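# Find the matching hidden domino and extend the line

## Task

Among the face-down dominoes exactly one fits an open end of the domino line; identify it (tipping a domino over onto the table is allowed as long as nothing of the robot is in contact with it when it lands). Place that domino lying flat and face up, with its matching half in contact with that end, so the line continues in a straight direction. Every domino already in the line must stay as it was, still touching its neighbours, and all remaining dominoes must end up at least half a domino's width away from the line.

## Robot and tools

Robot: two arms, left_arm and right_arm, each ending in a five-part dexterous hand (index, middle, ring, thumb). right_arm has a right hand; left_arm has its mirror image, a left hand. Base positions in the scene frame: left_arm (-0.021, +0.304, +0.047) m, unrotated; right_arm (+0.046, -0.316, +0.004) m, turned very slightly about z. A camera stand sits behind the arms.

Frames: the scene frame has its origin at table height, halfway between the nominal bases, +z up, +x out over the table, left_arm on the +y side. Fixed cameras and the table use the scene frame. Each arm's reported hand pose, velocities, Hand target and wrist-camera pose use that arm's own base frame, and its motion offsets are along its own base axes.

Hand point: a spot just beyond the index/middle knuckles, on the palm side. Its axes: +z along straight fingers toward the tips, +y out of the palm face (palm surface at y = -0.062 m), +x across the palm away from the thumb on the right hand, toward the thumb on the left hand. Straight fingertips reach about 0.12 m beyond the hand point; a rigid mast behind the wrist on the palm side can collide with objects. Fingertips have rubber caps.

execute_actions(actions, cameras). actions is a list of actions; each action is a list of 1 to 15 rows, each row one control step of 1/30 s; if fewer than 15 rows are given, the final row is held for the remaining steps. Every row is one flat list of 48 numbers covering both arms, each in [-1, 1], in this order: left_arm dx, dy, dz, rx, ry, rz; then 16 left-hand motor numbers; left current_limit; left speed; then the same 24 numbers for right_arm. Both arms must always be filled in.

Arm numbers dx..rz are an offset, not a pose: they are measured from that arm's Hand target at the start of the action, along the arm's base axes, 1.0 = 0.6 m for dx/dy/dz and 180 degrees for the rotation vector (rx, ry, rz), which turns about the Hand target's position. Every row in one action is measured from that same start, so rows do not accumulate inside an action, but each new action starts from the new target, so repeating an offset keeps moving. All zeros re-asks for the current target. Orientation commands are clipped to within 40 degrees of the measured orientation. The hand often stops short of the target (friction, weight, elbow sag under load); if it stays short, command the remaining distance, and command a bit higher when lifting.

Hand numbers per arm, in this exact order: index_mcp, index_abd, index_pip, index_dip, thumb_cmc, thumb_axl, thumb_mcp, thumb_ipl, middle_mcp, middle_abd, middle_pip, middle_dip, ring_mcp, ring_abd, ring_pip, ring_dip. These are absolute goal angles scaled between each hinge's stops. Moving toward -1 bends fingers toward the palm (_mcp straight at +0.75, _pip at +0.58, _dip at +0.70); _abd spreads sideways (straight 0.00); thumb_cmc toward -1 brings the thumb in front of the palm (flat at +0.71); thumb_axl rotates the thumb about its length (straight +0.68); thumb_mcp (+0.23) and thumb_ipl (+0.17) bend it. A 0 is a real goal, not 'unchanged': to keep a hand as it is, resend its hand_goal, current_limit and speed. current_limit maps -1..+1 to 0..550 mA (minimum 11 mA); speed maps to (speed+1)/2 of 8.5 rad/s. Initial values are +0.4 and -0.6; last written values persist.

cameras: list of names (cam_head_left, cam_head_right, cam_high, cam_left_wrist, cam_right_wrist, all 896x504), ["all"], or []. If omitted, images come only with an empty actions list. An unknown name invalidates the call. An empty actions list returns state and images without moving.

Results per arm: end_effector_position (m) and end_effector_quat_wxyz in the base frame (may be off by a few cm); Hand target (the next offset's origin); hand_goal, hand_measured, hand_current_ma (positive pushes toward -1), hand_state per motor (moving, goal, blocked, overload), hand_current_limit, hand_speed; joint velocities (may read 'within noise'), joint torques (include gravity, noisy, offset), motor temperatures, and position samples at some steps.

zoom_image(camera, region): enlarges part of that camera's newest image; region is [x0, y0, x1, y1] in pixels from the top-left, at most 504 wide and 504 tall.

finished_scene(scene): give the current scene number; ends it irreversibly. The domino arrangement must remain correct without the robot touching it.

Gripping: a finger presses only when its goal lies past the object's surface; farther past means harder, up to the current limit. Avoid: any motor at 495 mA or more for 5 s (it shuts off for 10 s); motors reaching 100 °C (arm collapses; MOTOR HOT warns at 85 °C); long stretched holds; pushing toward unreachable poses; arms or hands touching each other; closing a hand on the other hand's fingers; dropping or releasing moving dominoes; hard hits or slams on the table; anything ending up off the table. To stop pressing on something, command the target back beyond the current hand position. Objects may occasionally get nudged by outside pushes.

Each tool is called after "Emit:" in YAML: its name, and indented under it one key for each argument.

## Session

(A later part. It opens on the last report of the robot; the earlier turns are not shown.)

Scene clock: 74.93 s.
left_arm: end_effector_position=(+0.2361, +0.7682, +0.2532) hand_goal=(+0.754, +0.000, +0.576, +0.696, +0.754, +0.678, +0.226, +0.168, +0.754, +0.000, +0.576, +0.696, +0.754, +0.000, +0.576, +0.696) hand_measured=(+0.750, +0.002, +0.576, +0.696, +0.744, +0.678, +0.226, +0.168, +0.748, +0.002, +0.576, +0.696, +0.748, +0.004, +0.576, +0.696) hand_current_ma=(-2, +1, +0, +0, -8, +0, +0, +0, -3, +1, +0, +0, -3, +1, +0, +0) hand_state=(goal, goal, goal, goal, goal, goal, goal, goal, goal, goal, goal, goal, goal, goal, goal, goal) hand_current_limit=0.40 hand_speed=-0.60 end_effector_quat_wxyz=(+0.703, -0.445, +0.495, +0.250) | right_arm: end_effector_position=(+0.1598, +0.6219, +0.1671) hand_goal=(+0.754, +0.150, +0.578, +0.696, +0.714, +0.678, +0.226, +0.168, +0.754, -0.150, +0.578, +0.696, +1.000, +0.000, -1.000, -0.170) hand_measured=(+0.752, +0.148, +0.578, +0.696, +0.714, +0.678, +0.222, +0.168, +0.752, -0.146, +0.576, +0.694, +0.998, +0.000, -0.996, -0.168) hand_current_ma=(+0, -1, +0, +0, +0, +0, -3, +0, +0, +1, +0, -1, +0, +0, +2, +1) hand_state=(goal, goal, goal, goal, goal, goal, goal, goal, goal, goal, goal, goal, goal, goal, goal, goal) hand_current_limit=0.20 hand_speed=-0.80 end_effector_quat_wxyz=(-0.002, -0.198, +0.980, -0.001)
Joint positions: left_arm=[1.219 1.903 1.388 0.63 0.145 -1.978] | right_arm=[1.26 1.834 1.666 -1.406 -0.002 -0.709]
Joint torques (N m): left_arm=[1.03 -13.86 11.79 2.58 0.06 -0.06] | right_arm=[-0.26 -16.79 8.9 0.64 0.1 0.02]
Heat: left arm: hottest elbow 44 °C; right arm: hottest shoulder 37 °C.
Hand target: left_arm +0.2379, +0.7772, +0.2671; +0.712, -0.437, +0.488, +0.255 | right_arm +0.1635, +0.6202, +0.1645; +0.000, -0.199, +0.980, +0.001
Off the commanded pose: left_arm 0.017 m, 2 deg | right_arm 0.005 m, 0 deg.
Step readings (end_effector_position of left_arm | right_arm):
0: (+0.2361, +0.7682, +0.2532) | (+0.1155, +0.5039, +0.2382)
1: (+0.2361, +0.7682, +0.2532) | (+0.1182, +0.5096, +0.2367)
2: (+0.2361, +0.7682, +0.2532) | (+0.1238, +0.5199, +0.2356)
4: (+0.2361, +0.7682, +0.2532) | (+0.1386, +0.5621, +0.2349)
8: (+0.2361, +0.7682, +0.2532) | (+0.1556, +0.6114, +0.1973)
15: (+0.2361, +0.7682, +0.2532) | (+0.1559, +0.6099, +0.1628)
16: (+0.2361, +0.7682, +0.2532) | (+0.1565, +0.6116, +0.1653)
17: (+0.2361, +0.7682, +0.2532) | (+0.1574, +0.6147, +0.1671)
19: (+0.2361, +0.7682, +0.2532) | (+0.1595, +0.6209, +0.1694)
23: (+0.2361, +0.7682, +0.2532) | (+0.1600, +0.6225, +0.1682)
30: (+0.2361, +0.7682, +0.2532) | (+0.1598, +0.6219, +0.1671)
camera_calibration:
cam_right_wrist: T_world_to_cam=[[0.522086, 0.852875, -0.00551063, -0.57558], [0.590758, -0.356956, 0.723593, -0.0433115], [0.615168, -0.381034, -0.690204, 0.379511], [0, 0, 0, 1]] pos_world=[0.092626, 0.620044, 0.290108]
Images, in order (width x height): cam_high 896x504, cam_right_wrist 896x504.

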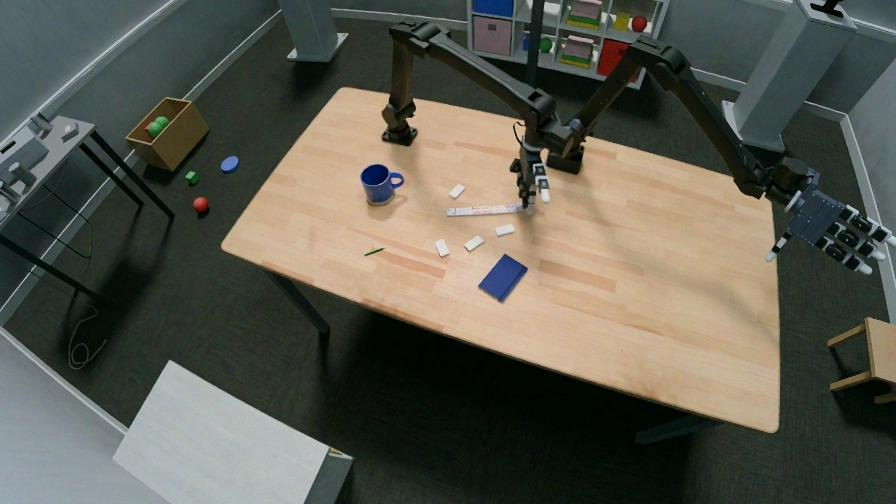

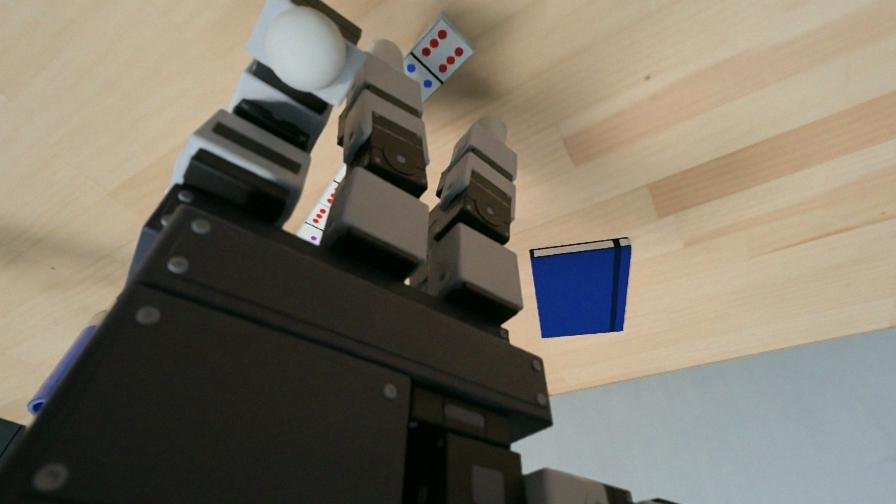

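Emit:
execute_actions:
  actions:
    - [[0,0,0,0,0,0,0.754,0,0.576,0.696,0.754,0.678,0.226,0.168,0.754,0,0.576,0.696,0.754,0,0.576,0.696,0.4,-0.6,0.007,-0.008,-0.04,0,0,-0.0417,0.753,0.15,0.577,0.696,0.714,0.678,0.226,0.168,0.753,-0.15,0.577,0.696,1,0,-1,-0.17,0.2,-0.8]]
  cameras: ["cam_right_wrist","cam_high"]

Emit:
zoom_image:
  camera: "cam_right_wrist"
  region: [370, 0, 510, 140]

Scene clock: 76.63 s.
left_arm: end_effector_position=(+0.2361, +0.7682, +0.2532) hand_goal=(+0.754, +0.000, +0.576, +0.696, +0.754, +0.678, +0.226, +0.168, +0.754, +0.000, +0.576, +0.696, +0.754, +0.000, +0.576, +0.696) hand_measured=(+0.750, +0.002, +0.576, +0.696, +0.744, +0.678, +0.226, +0.168, +0.748, +0.002, +0.576, +0.696, +0.748, +0.004, +0.576, +0.696) hand_current_ma=(-2, +1, +0, +0, -8, +0, +0, +0, -3, +1, +0, +0, -3, +1, +0, +0) hand_state=(goal, goal, goal, goal, goal, goal, goal, goal, goal, goal, goal, goal, goal, goal, goal, goal) hand_current_limit=0.40 hand_speed=-0.60 end_effector_quat_wxyz=(+0.703, -0.445, +0.495, +0.250) | right_arm: end_effector_position=(+0.1673, +0.6126, +0.1400) hand_goal=(+0.754, +0.150, +0.578, +0.696, +0.714, +0.678, +0.226, +0.168, +0.754, -0.150, +0.578, +0.696, +1.000, +0.000, -1.000, -0.170) hand_measured=(+0.752, +0.148, +0.578, +0.696, +0.714, +0.678, +0.222, +0.168, +0.754, -0.146, +0.576, +0.694, +1.000, +0.000, -0.996, -0.168) hand_current_ma=(+0, -1, +0, +0, +0, +0, -3, +0, +0, +1, +0, -1, +0, +0, +2, +1) hand_state=(goal, goal, goal, goal, goal, goal, goal, goal, goal, goal, goal, goal, goal, goal, goal, goal) hand_current_limit=0.20 hand_speed=-0.80 end_effector_quat_wxyz=(-0.003, -0.138, +0.990, -0.004)
Joint positions: left_arm=[1.219 1.903 1.388 0.63 0.145 -1.978] | right_arm=[1.26 1.825 1.583 -1.338 -0.002 -0.587]
Joint torques (N m): left_arm=[0.91 -13.8 11.78 2.54 0.06 -0.07] | right_arm=[0.44 -16.79 9.58 0.65 0.13 0.19]
Heat: left arm: hottest elbow 44 °C; right arm: hottest shoulder 37 °C.
Hand target: left_arm +0.2379, +0.7772, +0.2671; +0.712, -0.437, +0.488, +0.255 | right_arm +0.1677, +0.6154, +0.1405; +0.000, -0.134, +0.991, +0.001
Off the commanded pose: left_arm 0.017 m, 2 deg | right_arm 0.003 m, 1 deg.
Step readings (end_effector_position of left_arm | right_arm):
0: (+0.2361, +0.7682, +0.2532) | (+0.1598, +0.6219, +0.1671)
1: (+0.2361, +0.7682, +0.2532) | (+0.1605, +0.6210, +0.1637)
2: (+0.2361, +0.7682, +0.2532) | (+0.1625, +0.6213, +0.1615)
4: (+0.2361, +0.7682, +0.2532) | (+0.1643, +0.6192, +0.1531)
8: (+0.2361, +0.7682, +0.2532) | (+0.1646, +0.6109, +0.1396)
15: (+0.2361, +0.7682, +0.2532) | (+0.1669, +0.6126, +0.1400)
camera_calibration:
cam_right_wrist: T_world_to_cam=[[0.622313, 0.782674, -0.0121146, -0.544595], [0.544096, -0.421387, 0.725529, 0.0156074], [0.562748, -0.458098, -0.688085, 0.40828], [0, 0, 0, 1]] pos_world=[0.100658, 0.61985, 0.26301]
Images, in order (width x height): cam_high 896x504, cam_right_wrist 896x504.

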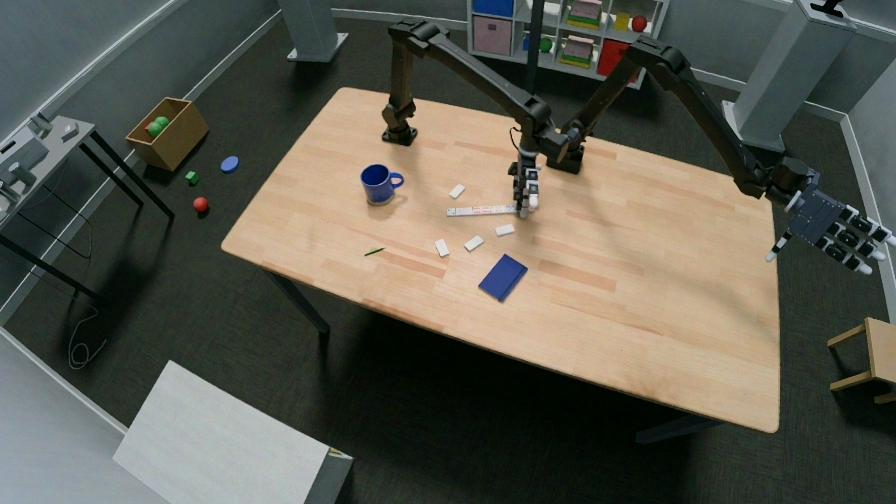

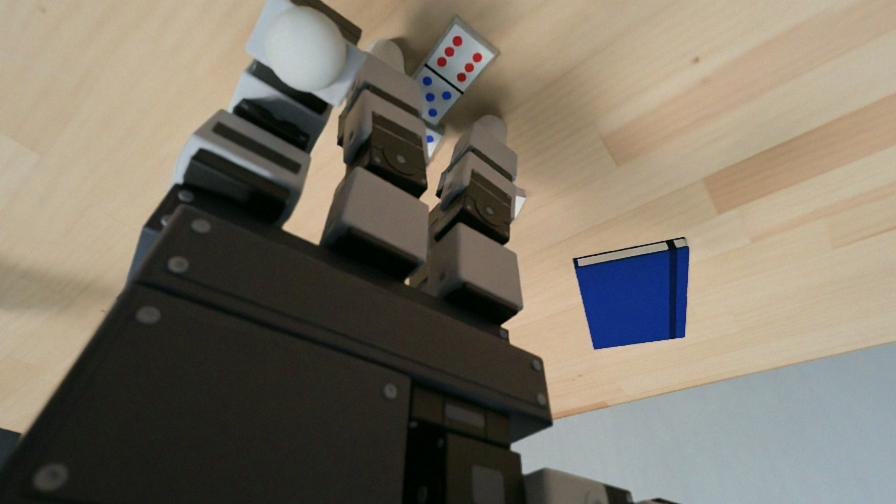

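Scaled by 3.600 from the camera's 896x504 image, which has a finer 1280x720 frame.

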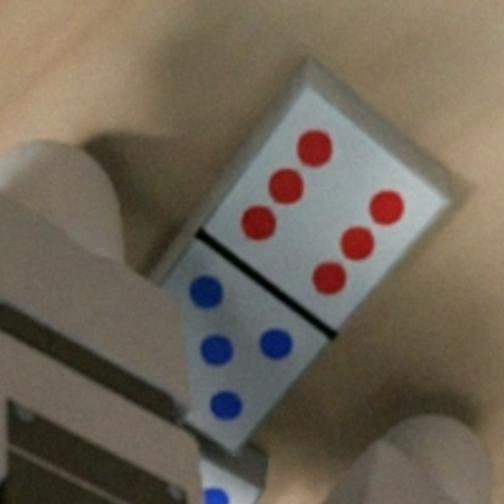

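Emit:
execute_actions:
  actions:
    - [[0,0,0,0,0,0,0.754,0,0.576,0.696,0.754,0.678,0.226,0.168,0.754,0,0.576,0.696,0.754,0,0.576,0.696,0.4,-0.6,-0.013,0.01,-0.02,0,0,0,0.753,0.15,0.577,0.696,0.714,0.678,0.226,0.168,0.753,-0.15,0.577,0.696,1,0,-1,-0.17,0.2,-0.8]]
  cameras: ["cam_right_wrist","cam_high"]

Emit:
zoom_image:
  camera: "cam_right_wrist"
  region: [370, 0, 510, 140]

Scene clock: 77.70 s.
left_arm: end_effector_position=(+0.2361, +0.7682, +0.2532) hand_goal=(+0.754, +0.000, +0.576, +0.696, +0.754, +0.678, +0.226, +0.168, +0.754, +0.000, +0.576, +0.696, +0.754, +0.000, +0.576, +0.696) hand_measured=(+0.750, +0.002, +0.576, +0.696, +0.744, +0.678, +0.226, +0.168, +0.748, +0.002, +0.576, +0.696, +0.748, +0.004, +0.576, +0.696) hand_current_ma=(-2, +1, +0, +0, -8, +0, +0, +0, -3, +1, +0, +0, -3, +1, +0, +0) hand_state=(goal, goal, goal, goal, goal, goal, goal, goal, goal, goal, goal, goal, goal, goal, goal, goal) hand_current_limit=0.40 hand_speed=-0.60 end_effector_quat_wxyz=(+0.703, -0.445, +0.495, +0.250) | right_arm: end_effector_position=(+0.1645, +0.6200, +0.1419) hand_goal=(+0.754, +0.150, +0.578, +0.696, +0.714, +0.678, +0.226, +0.168, +0.754, -0.150, +0.578, +0.696, +1.000, +0.000, -1.000, -0.170) hand_measured=(+0.752, +0.148, +0.578, +0.696, +0.714, +0.678, +0.222, +0.168, +0.754, -0.146, +0.576, +0.694, +1.000, +0.000, -0.996, -0.168) hand_current_ma=(+0, -1, +0, +0, +0, +0, -3, +0, +0, +1, +0, -1, +0, +0, +2, +1) hand_state=(goal, goal, goal, goal, goal, goal, goal, goal, goal, goal, goal, goal, goal, goal, goal, goal) hand_current_limit=0.20 hand_speed=-0.80 end_effector_quat_wxyz=(+0.002, -0.134, +0.991, +0.007)
Joint positions: left_arm=[1.219 1.903 1.388 0.63 0.145 -1.978] | right_arm=[1.27 1.825 1.582 -1.314 -0.002 -0.57]
Joint torques (N m): left_arm=[0.97 -13.8 11.71 2.54 0.04 -0.06] | right_arm=[1.14 -15.27 8.88 0.72 0.12 0.19]
Heat: left arm: hottest elbow 44 °C; right arm: hottest shoulder 38 °C.
Hand target: left_arm +0.2379, +0.7772, +0.2671; +0.712, -0.437, +0.488, +0.255 | right_arm +0.1601, +0.6214, +0.1285; +0.000, -0.134, +0.991, +0.001
Off the commanded pose: left_arm 0.017 m, 2 deg | right_arm 0.014 m, 1 deg.
Step readings (end_effector_position of left_arm | right_arm):
0: (+0.2361, +0.7682, +0.2532) | (+0.1673, +0.6126, +0.1400)
1: (+0.2361, +0.7682, +0.2532) | (+0.1674, +0.6132, +0.1402)
2: (+0.2361, +0.7682, +0.2532) | (+0.1665, +0.6152, +0.1406)
4: (+0.2361, +0.7682, +0.2532) | (+0.1670, +0.6179, +0.1415)
8: (+0.2361, +0.7682, +0.2532) | (+0.1654, +0.6197, +0.1419)
15: (+0.2361, +0.7682, +0.2532) | (+0.1647, +0.6199, +0.1419)
camera_calibration:
cam_right_wrist: T_world_to_cam=[[0.627678, 0.778399, 0.0107842, -0.55008], [0.535553, -0.441825, 0.719704, 0.0337781], [0.564982, -0.445967, -0.694197, 0.407499], [0, 0, 0, 1]] pos_world=[0.096953, 0.624836, 0.264507]
Images, in order (width x height): cam_high 896x504, cam_right_wrist 896x504.

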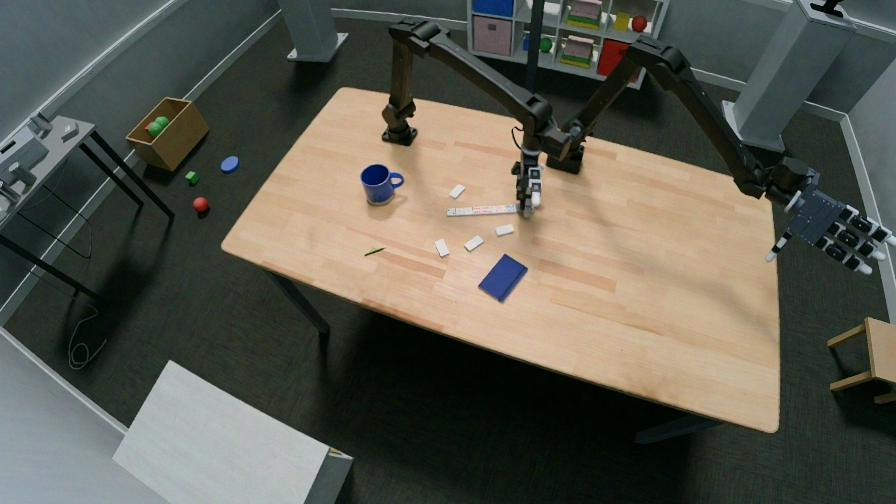

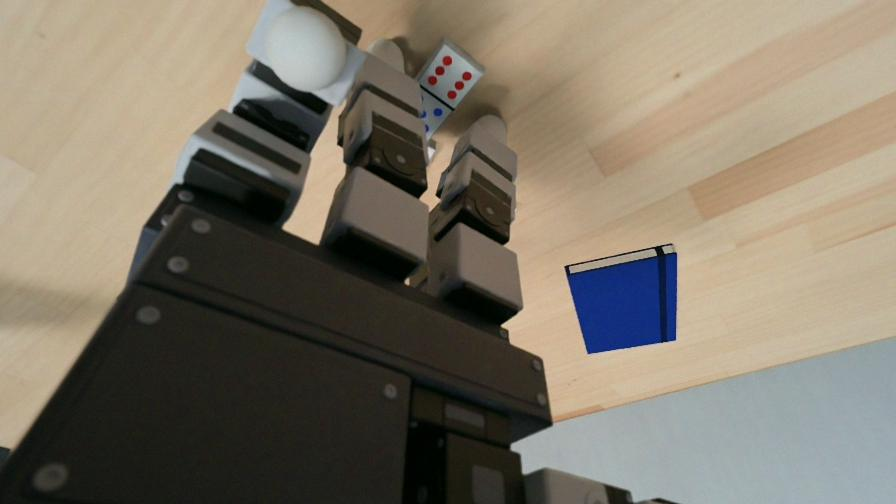

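Scaled by 3.600 from the camera's 896x504 image, which has a finer 1280x720 frame.

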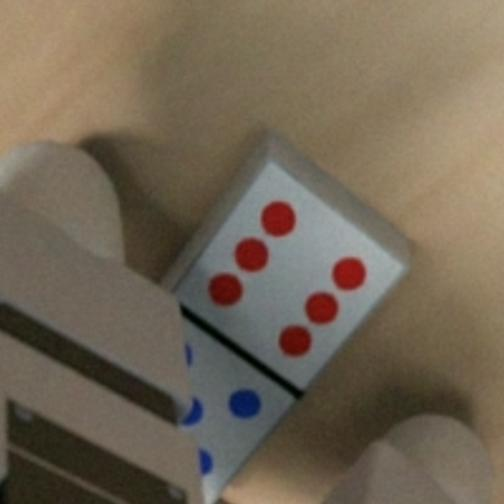

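Emit:
execute_actions:
  actions:
    - [[0,0,0,0,0,0,0.754,0,0.576,0.696,0.754,0.678,0.226,0.168,0.754,0,0.576,0.696,0.754,0,0.576,0.696,0.4,-0.6,0.003,-0.009,-0.018,0,0,0,0.753,0.15,0.577,0.696,0.714,0.678,0.226,0.168,0.753,-0.15,0.577,0.696,1,0,-1,-0.17,0.2,-0.8]]
  cameras: ["cam_right_wrist","cam_high"]

Emit:
zoom_image:
  camera: "cam_right_wrist"
  region: [370, 0, 510, 140]

Scene clock: 78.60 s.
left_arm: end_effector_position=(+0.2361, +0.7682, +0.2532) hand_goal=(+0.754, +0.000, +0.576, +0.696, +0.754, +0.678, +0.226, +0.168, +0.754, +0.000, +0.576, +0.696, +0.754, +0.000, +0.576, +0.696) hand_measured=(+0.750, +0.002, +0.576, +0.696, +0.744, +0.678, +0.226, +0.168, +0.748, +0.002, +0.576, +0.696, +0.748, +0.004, +0.576, +0.696) hand_current_ma=(-2, +1, +0, +0, -8, +0, +0, +0, -3, +1, +0, +0, -3, +1, +0, +0) hand_state=(goal, goal, goal, goal, goal, goal, goal, goal, goal, goal, goal, goal, goal, goal, goal, goal) hand_current_limit=0.40 hand_speed=-0.60 end_effector_quat_wxyz=(+0.703, -0.445, +0.495, +0.250) | right_arm: end_effector_position=(+0.1641, +0.6190, +0.1338) hand_goal=(+0.754, +0.150, +0.578, +0.696, +0.714, +0.678, +0.226, +0.168, +0.754, -0.150, +0.578, +0.696, +1.000, +0.000, -1.000, -0.170) hand_measured=(+0.750, +0.148, +0.576, +0.694, +0.714, +0.678, +0.220, +0.168, +0.750, -0.150, +0.576, +0.694, +1.000, +0.000, -0.996, -0.168) hand_current_ma=(-2, +0, -1, +0, +0, +0, -4, +0, -2, +0, -1, -1, +0, +0, +2, +1) hand_state=(goal, goal, goal, goal, goal, goal, goal, goal, goal, goal, goal, goal, goal, goal, goal, goal) hand_current_limit=0.20 hand_speed=-0.80 end_effector_quat_wxyz=(+0.004, -0.134, +0.991, +0.011)
Joint positions: left_arm=[1.219 1.903 1.388 0.63 0.145 -1.978] | right_arm=[1.27 1.823 1.555 -1.281 -0.002 -0.57]
Joint torques (N m): left_arm=[0.79 -13.8 11.75 2.55 0.05 -0.05] | right_arm=[0.73 -15.62 8.05 0.7 0.13 0.13]
Heat: left arm: hottest elbow 44 °C; right arm: hottest shoulder 38 °C.
Hand target: left_arm +0.2379, +0.7772, +0.2671; +0.712, -0.437, +0.488, +0.255 | right_arm +0.1618, +0.6159, +0.1175; +0.000, -0.134, +0.991, +0.001
Off the commanded pose: left_arm 0.017 m, 2 deg | right_arm 0.016 m, 1 deg.
Step readings (end_effector_position of left_arm | right_arm):
0: (+0.2361, +0.7682, +0.2532) | (+0.1645, +0.6200, +0.1419)
1: (+0.2361, +0.7682, +0.2532) | (+0.1644, +0.6194, +0.1403)
2: (+0.2361, +0.7682, +0.2532) | (+0.1645, +0.6199, +0.1380)
4: (+0.2361, +0.7682, +0.2532) | (+0.1642, +0.6190, +0.1340)
8: (+0.2361, +0.7682, +0.2532) | (+0.1641, +0.6189, +0.1339)
15: (+0.2361, +0.7682, +0.2532) | (+0.1641, +0.6190, +0.1338)
camera_calibration:
cam_right_wrist: T_world_to_cam=[[0.627939, 0.778052, 0.0180882, -0.549738], [0.533984, -0.447635, 0.717276, 0.0435112], [0.566175, -0.440747, -0.696555, 0.39849], [0, 0, 0, 1]] pos_world=[0.0963526, 0.622835, 0.256305]
Images, in order (width x height): cam_high 896x504, cam_right_wrist 896x504.

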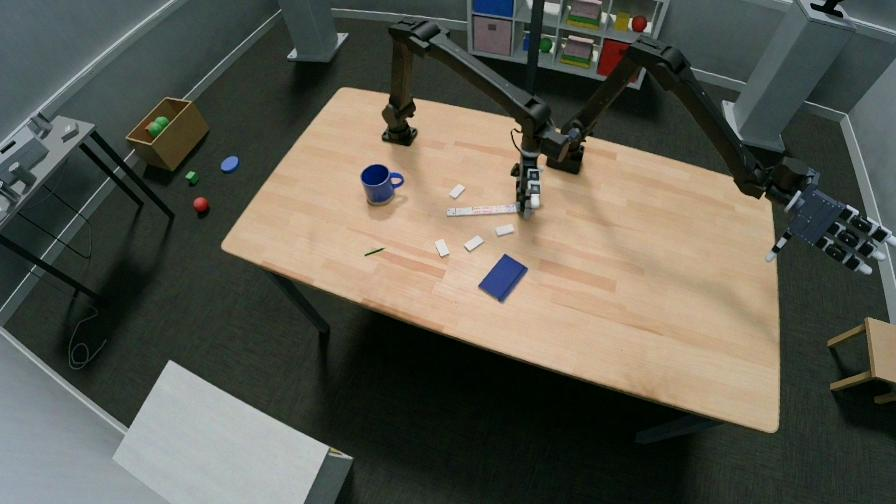

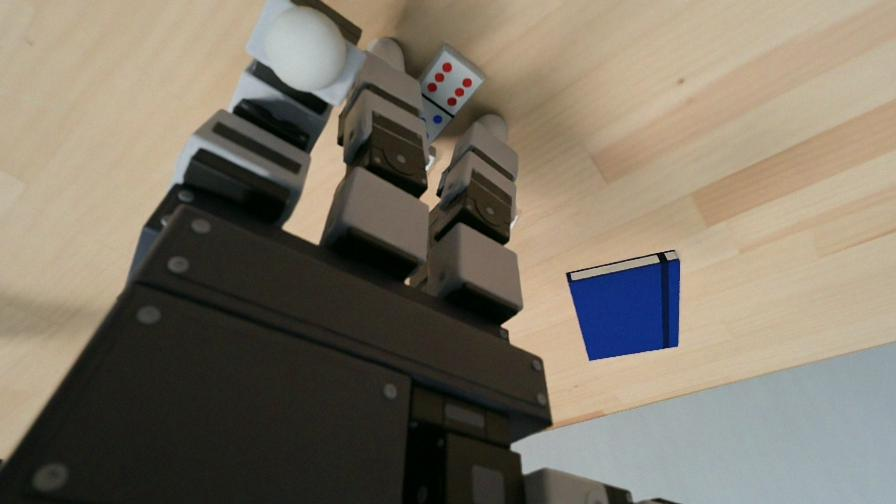

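Scaled by 3.600 from the camera's 896x504 image, which has a finer 1280x720 frame.

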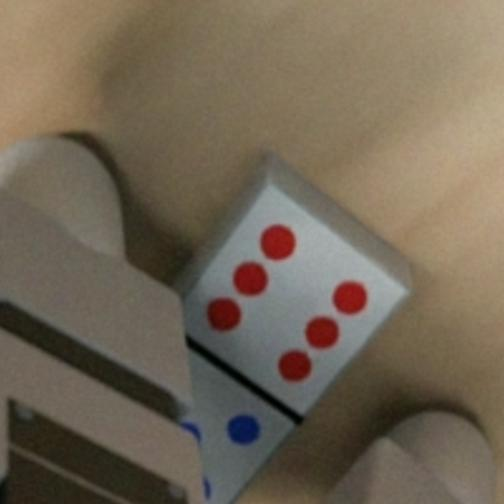

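Emit:
execute_actions:
  actions:
    - [[0,0,0,0,0,0,0.754,0,0.576,0.696,0.754,0.678,0.226,0.168,0.754,0,0.576,0.696,0.754,0,0.576,0.696,0.4,-0.6,0,0,0.002,0,0,0,0.753,-0.1,0.577,0.696,0.714,0.678,0.226,0.168,0.753,0.1,0.577,0.696,1,0,-1,-0.17,0.2,-0.88]]
    - [[0,0,0,0,0,0,0.754,0,0.576,0.696,0.754,0.678,0.226,0.168,0.754,0,0.576,0.696,0.754,0,0.576,0.696,0.4,-0.6,0,0,0.0,0,0,0,0.753,-0.1,0.577,0.696,0.714,0.678,0.226,0.168,0.753,0.1,0.577,0.696,1,0,-1,-0.17,0.2,-0.88]]
  cameras: ["cam_right_wrist","cam_high"]

Emit:
zoom_image:
  camera: "cam_right_wrist"
  region: [370, 0, 510, 140]

Emit:
zoom_image:
  camera: "cam_high"
  region: [490, 190, 550, 230]

Scene clock: 80.13 s.
left_arm: end_effector_position=(+0.2361, +0.7682, +0.2532) hand_goal=(+0.754, +0.000, +0.576, +0.696, +0.754, +0.678, +0.226, +0.168, +0.754, +0.000, +0.576, +0.696, +0.754, +0.000, +0.576, +0.696) hand_measured=(+0.750, +0.002, +0.576, +0.696, +0.744, +0.678, +0.226, +0.168, +0.748, +0.002, +0.576, +0.696, +0.748, +0.004, +0.576, +0.696) hand_current_ma=(-2, +1, +0, +0, -8, +0, +0, +0, -3, +1, +0, +0, -3, +1, +0, +0) hand_state=(goal, goal, goal, goal, goal, goal, goal, goal, goal, goal, goal, goal, goal, goal, goal, goal) hand_current_limit=0.40 hand_speed=-0.60 end_effector_quat_wxyz=(+0.703, -0.445, +0.495, +0.250) | right_arm: end_effector_position=(+0.1641, +0.6190, +0.1338) hand_goal=(+0.754, -0.100, +0.578, +0.696, +0.714, +0.678, +0.226, +0.168, +0.754, +0.100, +0.578, +0.696, +1.000, +0.000, -1.000, -0.170) hand_measured=(+0.750, +0.004, +0.576, +0.694, +0.714, +0.678, +0.220, +0.168, +0.750, -0.012, +0.576, +0.694, +1.000, +0.000, -0.996, -0.168) hand_current_ma=(-2, +220, -1, +0, +0, +0, -4, +0, -2, -249, -1, -1, +0, +0, +2, +1) hand_state=(goal, blocked, goal, goal, goal, goal, goal, goal, goal, blocked, goal, goal, goal, goal, goal, goal) hand_current_limit=0.20 hand_speed=-0.88 end_effector_quat_wxyz=(+0.004, -0.134, +0.991, +0.011)
Joint positions: left_arm=[1.219 1.903 1.388 0.63 0.145 -1.978] | right_arm=[1.27 1.823 1.555 -1.281 -0.002 -0.57]
Joint torques (N m): left_arm=[0.91 -13.92 11.75 2.55 0.05 -0.05] | right_arm=[0.67 -15.5 8.24 0.46 0.14 0.13]
Heat: left arm: hottest elbow 44 °C; right arm: hottest shoulder 37 °C.
Hand target: left_arm +0.2379, +0.7772, +0.2671; +0.712, -0.437, +0.488, +0.255 | right_arm +0.1618, +0.6159, +0.1187; +0.000, -0.134, +0.991, +0.001
Off the commanded pose: left_arm 0.017 m, 2 deg | right_arm 0.016 m, 1 deg.
Step readings (end_effector_position of left_arm | right_arm):
0: (+0.2361, +0.7682, +0.2532) | (+0.1641, +0.6190, +0.1338)
1: (+0.2361, +0.7682, +0.2532) | (+0.1641, +0.6190, +0.1338)
2: (+0.2361, +0.7682, +0.2532) | (+0.1641, +0.6190, +0.1338)
4: (+0.2361, +0.7682, +0.2532) | (+0.1641, +0.6190, +0.1338)
8: (+0.2361, +0.7682, +0.2532) | (+0.1641, +0.6190, +0.1338)
15: (+0.2361, +0.7682, +0.2532) | (+0.1641, +0.6190, +0.1338)
16: (+0.2361, +0.7682, +0.2532) | (+0.1641, +0.6190, +0.1338)
17: (+0.2361, +0.7682, +0.2532) | (+0.1641, +0.6190, +0.1338)
19: (+0.2361, +0.7682, +0.2532) | (+0.1641, +0.6190, +0.1338)
23: (+0.2361, +0.7682, +0.2532) | (+0.1641, +0.6190, +0.1338)
30: (+0.2361, +0.7682, +0.2532) | (+0.1641, +0.6190, +0.1338)
camera_calibration:
cam_right_wrist: T_world_to_cam=[[0.627939, 0.778052, 0.0180882, -0.549738], [0.533984, -0.447635, 0.717276, 0.0435112], [0.566175, -0.440747, -0.696555, 0.39849], [0, 0, 0, 1]] pos_world=[0.0963526, 0.622835, 0.256305]
Images, in order (width x height): cam_high 896x504, cam_right_wrist 896x504.

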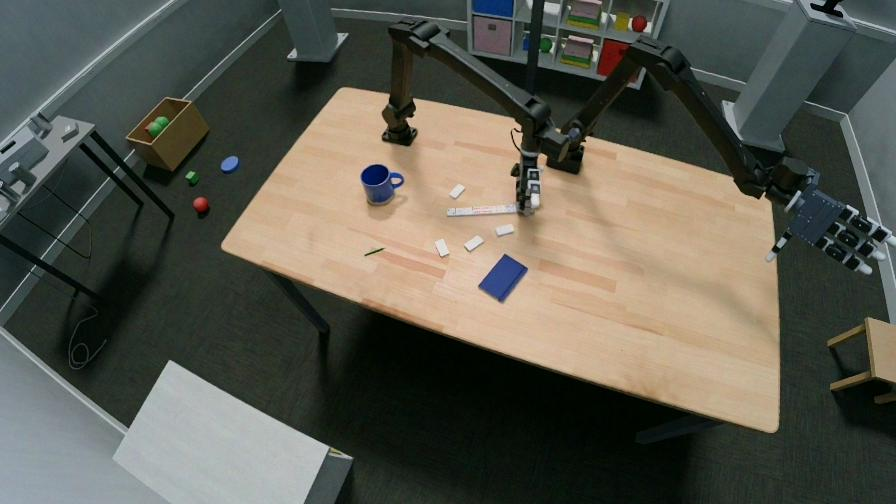

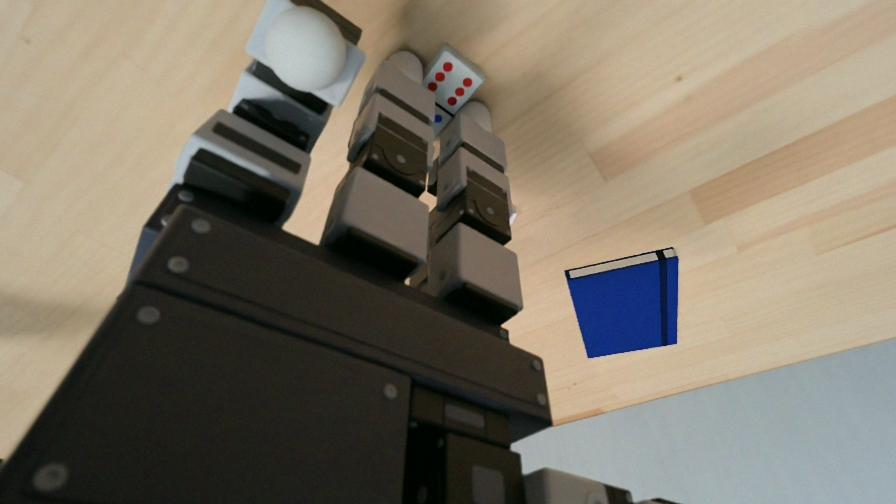

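Scaled by 3.600 from the camera's 896x504 image, which has a finer 1280x720 frame.

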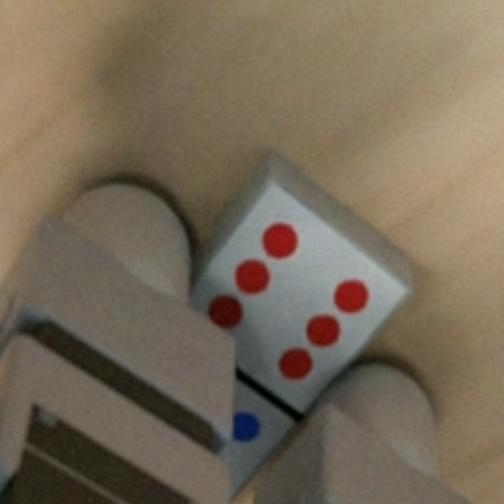

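Scaled by 8.400 from the camera's 896x504 image, which has a finer 1280x720 frame.

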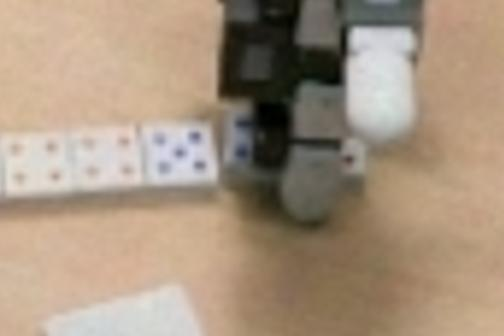

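Emit:
execute_actions:
  actions:
    - [[0,0,0,0,0,0,0.754,0,0.576,0.696,0.754,0.678,0.226,0.168,0.754,0,0.576,0.696,0.754,0,0.576,0.696,0.4,-0.6,-0.0,-0.0,0.035,0,0,0.0411,0.753,-0.1,0.577,0.696,0.714,0.678,0.226,0.168,0.753,0.1,0.577,0.696,1,0,-1,-0.17,0.2,-0.88]]
  cameras: ["cam_right_wrist"]

Scene clock: 81.73 s.
left_arm: end_effector_position=(+0.2361, +0.7682, +0.2532) hand_goal=(+0.754, +0.000, +0.576, +0.696, +0.754, +0.678, +0.226, +0.168, +0.754, +0.000, +0.576, +0.696, +0.754, +0.000, +0.576, +0.696) hand_measured=(+0.750, +0.002, +0.576, +0.696, +0.744, +0.678, +0.226, +0.168, +0.748, +0.002, +0.576, +0.696, +0.748, +0.004, +0.576, +0.696) hand_current_ma=(-2, +1, +0, +0, -8, +0, +0, +0, -3, +1, +0, +0, -3, +1, +0, +0) hand_state=(goal, goal, goal, goal, goal, goal, goal, goal, goal, goal, goal, goal, goal, goal, goal, goal) hand_current_limit=0.40 hand_speed=-0.60 end_effector_quat_wxyz=(+0.703, -0.445, +0.495, +0.250) | right_arm: end_effector_position=(+0.1539, +0.6108, +0.1315) hand_goal=(+0.754, -0.100, +0.578, +0.696, +0.714, +0.678, +0.226, +0.168, +0.754, +0.100, +0.578, +0.696, +1.000, +0.000, -1.000, -0.170) hand_measured=(+0.738, +0.004, +0.570, +0.692, +0.714, +0.678, +0.220, +0.168, +0.752, -0.010, +0.576, +0.694, +1.000, +0.000, -0.996, -0.168) hand_current_ma=(-18, +220, -6, -2, +0, +0, -4, +0, -1, -238, -1, -1, +0, +0, +2, +1) hand_state=(goal, blocked, goal, goal, goal, goal, goal, goal, goal, blocked, goal, goal, goal, goal, goal, goal) hand_current_limit=0.20 hand_speed=-0.88 end_effector_quat_wxyz=(-0.001, -0.199, +0.980, -0.002)
Joint positions: left_arm=[1.219 1.903 1.388 0.63 0.145 -1.978] | right_arm=[1.264 1.823 1.555 -1.308 -0.001 -0.707]
Joint torques (N m): left_arm=[0.91 -13.86 11.75 2.58 0.05 -0.05] | right_arm=[-0.15 -15.74 12.7 -0.65 0.08 0.06]
Heat: left arm: hottest elbow 45 °C; right arm: hottest shoulder 37 °C.
Hand target: left_arm +0.2379, +0.7772, +0.2671; +0.712, -0.437, +0.488, +0.255 | right_arm +0.1618, +0.6159, +0.1397; +0.000, -0.198, +0.980, +0.000
Off the commanded pose: left_arm 0.017 m, 2 deg | right_arm 0.013 m, 0 deg.
Step readings (end_effector_position of left_arm | right_arm):
0: (+0.2361, +0.7682, +0.2532) | (+0.1641, +0.6190, +0.1338)
1: (+0.2361, +0.7682, +0.2532) | (+0.1629, +0.6181, +0.1334)
2: (+0.2361, +0.7682, +0.2532) | (+0.1608, +0.6161, +0.1328)
4: (+0.2361, +0.7682, +0.2532) | (+0.1590, +0.6142, +0.1323)
8: (+0.2361, +0.7682, +0.2532) | (+0.1564, +0.6118, +0.1317)
15: (+0.2361, +0.7682, +0.2532) | (+0.1544, +0.6110, +0.1315)
camera_calibration:
cam_right_wrist: T_world_to_cam=[[0.520702, 0.853715, -0.00629116, -0.563511], [0.590572, -0.354863, 0.724774, -0.0194077], [0.616518, -0.381107, -0.688958, 0.353853], [0, 0, 0, 1]] pos_world=[0.0867267, 0.609047, 0.254311]
Images, in order (width x height): cam_right_wrist 896x504.

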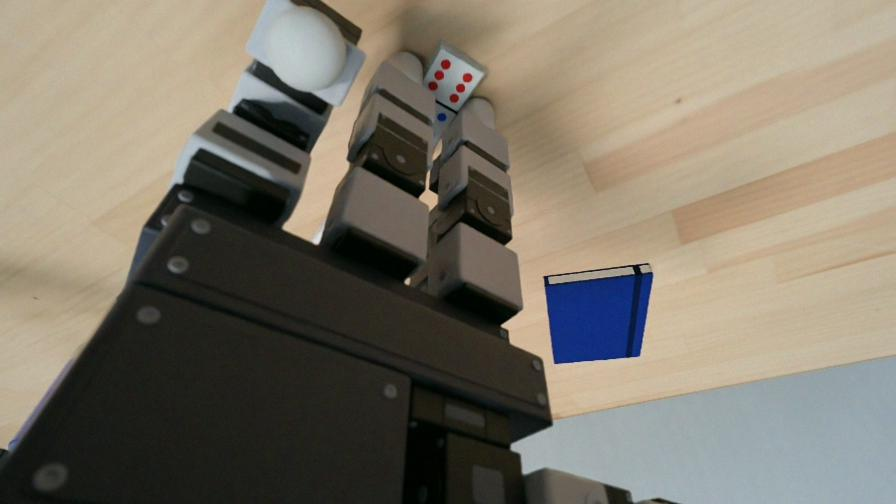

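Emit:
execute_actions:
  actions: []

Emit:
zoom_image:
  camera: "cam_high"
  region: [440, 190, 550, 230]

Emit:
zoom_image:
  camera: "cam_right_wrist"
  region: [370, 0, 510, 140]

Emit:
zoom_image:
  camera: "cam_head_right"
  region: [360, 200, 500, 290]

Scene clock: 81.93 s.
left_arm: end_effector_position=(+0.2361, +0.7682, +0.2532) hand_goal=(+0.754, +0.000, +0.576, +0.696, +0.754, +0.678, +0.226, +0.168, +0.754, +0.000, +0.576, +0.696, +0.754, +0.000, +0.576, +0.696) hand_measured=(+0.750, +0.002, +0.576, +0.696, +0.744, +0.678, +0.226, +0.168, +0.748, +0.002, +0.576, +0.696, +0.748, +0.004, +0.576, +0.696) hand_current_ma=(-2, +1, +0, +0, -8, +0, +0, +0, -3, +1, +0, +0, -3, +1, +0, +0) hand_state=(goal, goal, goal, goal, goal, goal, goal, goal, goal, goal, goal, goal, goal, goal, goal, goal) hand_current_limit=0.40 hand_speed=-0.60 end_effector_quat_wxyz=(+0.703, -0.445, +0.495, +0.250) | right_arm: end_effector_position=(+0.1539, +0.6108, +0.1315) hand_goal=(+0.754, -0.100, +0.578, +0.696, +0.714, +0.678, +0.226, +0.168, +0.754, +0.100, +0.578, +0.696, +1.000, +0.000, -1.000, -0.170) hand_measured=(+0.738, +0.004, +0.570, +0.692, +0.714, +0.678, +0.220, +0.168, +0.752, -0.010, +0.576, +0.694, +1.000, +0.000, -0.996, -0.168) hand_current_ma=(-18, +220, -6, -2, +0, +0, -4, +0, -1, -238, -1, -1, +0, +0, +2, +1) hand_state=(goal, blocked, goal, goal, goal, goal, goal, goal, goal, blocked, goal, goal, goal, goal, goal, goal) hand_current_limit=0.20 hand_speed=-0.88 end_effector_quat_wxyz=(-0.001, -0.199, +0.980, -0.002)
Joint positions: left_arm=[1.219 1.903 1.388 0.63 0.145 -1.978] | right_arm=[1.264 1.823 1.555 -1.308 -0.001 -0.707]
Joint velocities: within noise
Joint torques (N m): left_arm=[0.97 -13.8 11.77 2.58 0.05 -0.06] | right_arm=[-0.38 -15.74 12.72 -0.68 0.07 0.05]
Motor temperatures (°C): left_arm=[34 38 45 30 30 28] | right_arm=[30 37 37 31 31 26]
Heat: left arm: hottest elbow 45 °C; right arm: hottest shoulder 37 °C.
Hand target: left_arm +0.2379, +0.7772, +0.2671; +0.712, -0.437, +0.488, +0.255 | right_arm +0.1618, +0.6159, +0.1397; +0.000, -0.198, +0.980, +0.001
Off the commanded pose: left_arm 0.017 m, 2 deg | right_arm 0.013 m, 0 deg.
camera_calibration:
cam_left_wrist: T_world_to_cam=[[0.196101, -0.195498, 0.960898, -0.169807], [0.218163, -0.946666, -0.237125, 0.683586], [0.956007, 0.256132, -0.142992, -0.258326], [0, 0, 0, 1]] pos_world=[0.131128, 0.680097, 0.288324]
cam_right_wrist: T_world_to_cam=[[0.520433, 0.853879, -0.00629986, -0.563534], [0.590696, -0.354678, 0.724764, -0.0194699], [0.616626, -0.380912, -0.688969, 0.353789], [0, 0, 0, 1]] pos_world=[0.0866268, 0.609047, 0.254311]

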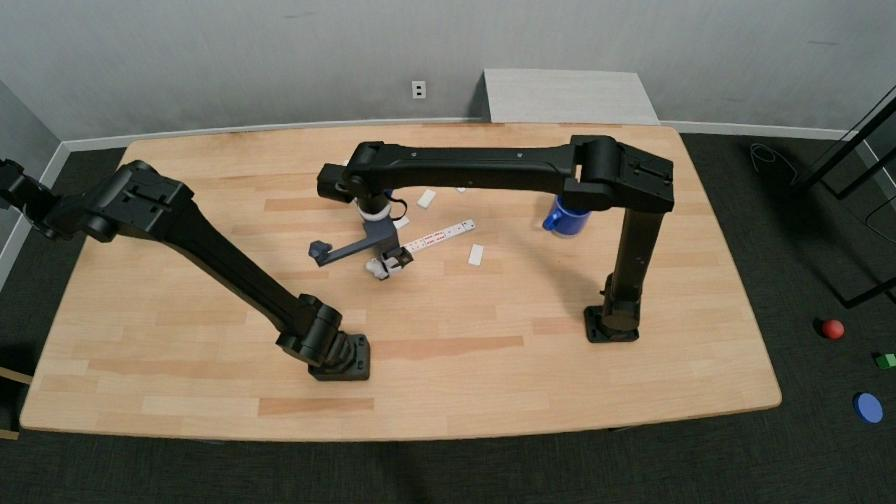

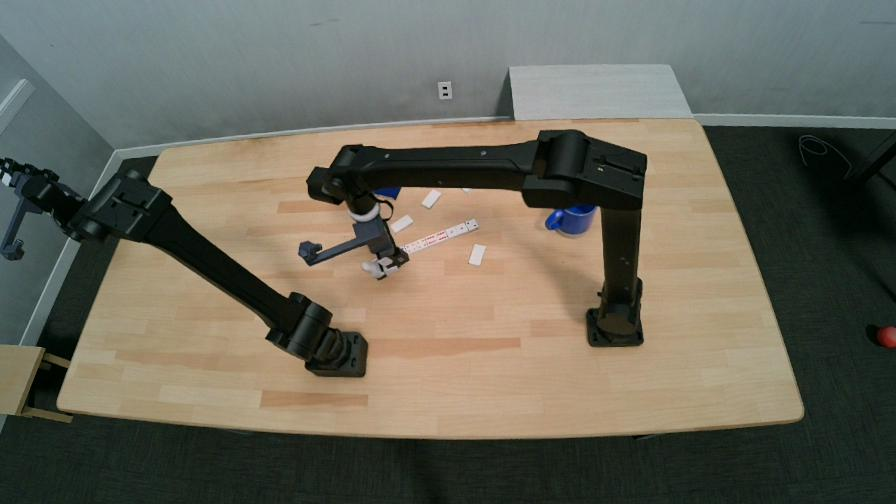

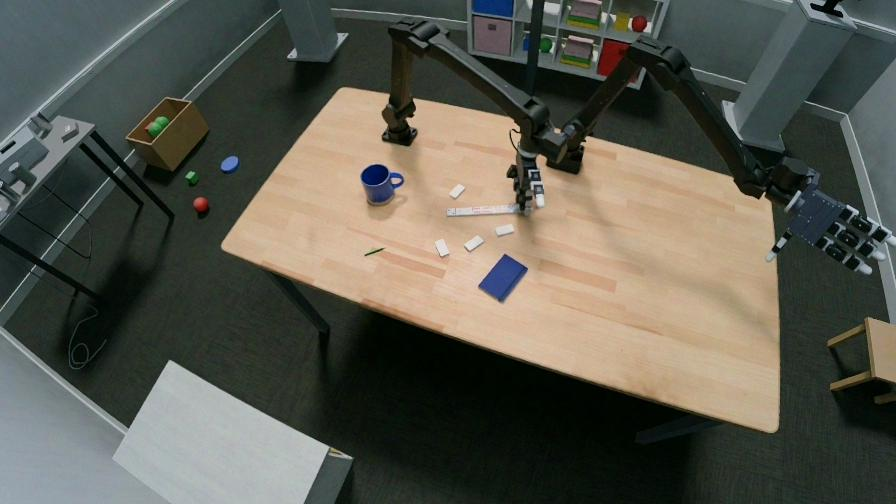

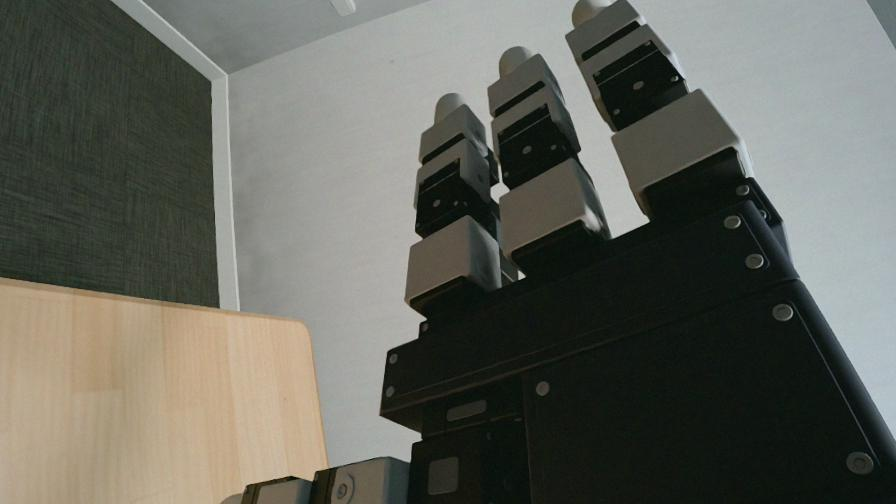

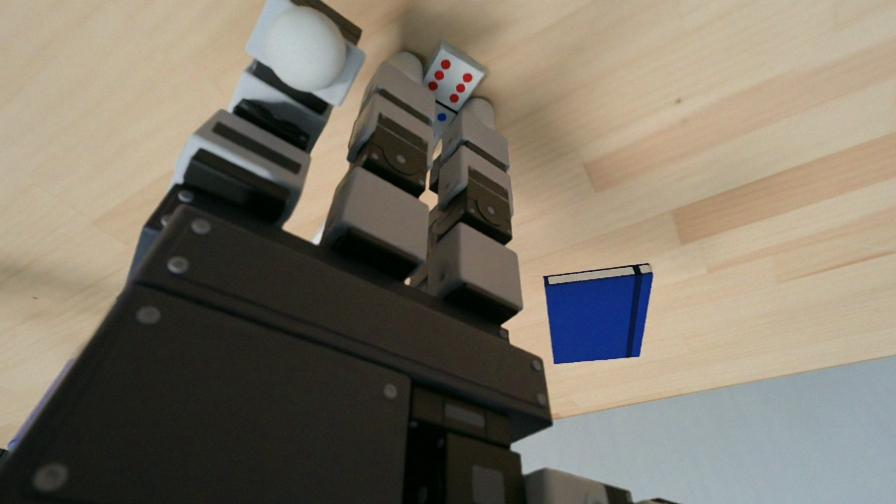

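Scaled by 4.582 from the camera's 896x504 image, which has a finer 1280x720 frame.

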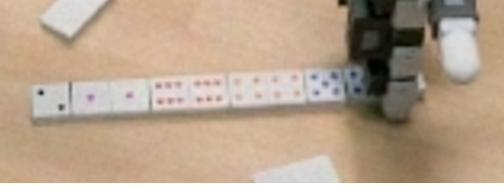

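Scaled by 3.600 from the camera's 896x504 image, which has a finer 1280x720 frame.

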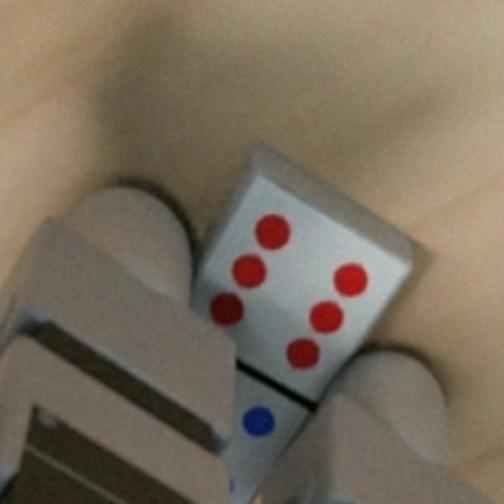

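Scaled by 3.600 from the camera's 896x504 image, which has a finer 1280x720 frame.

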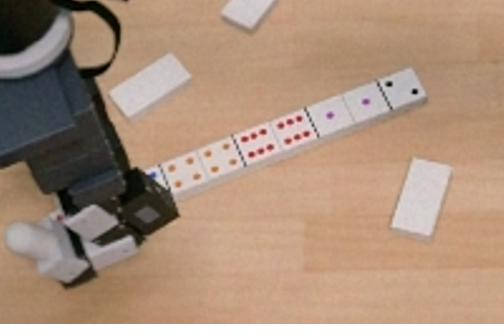

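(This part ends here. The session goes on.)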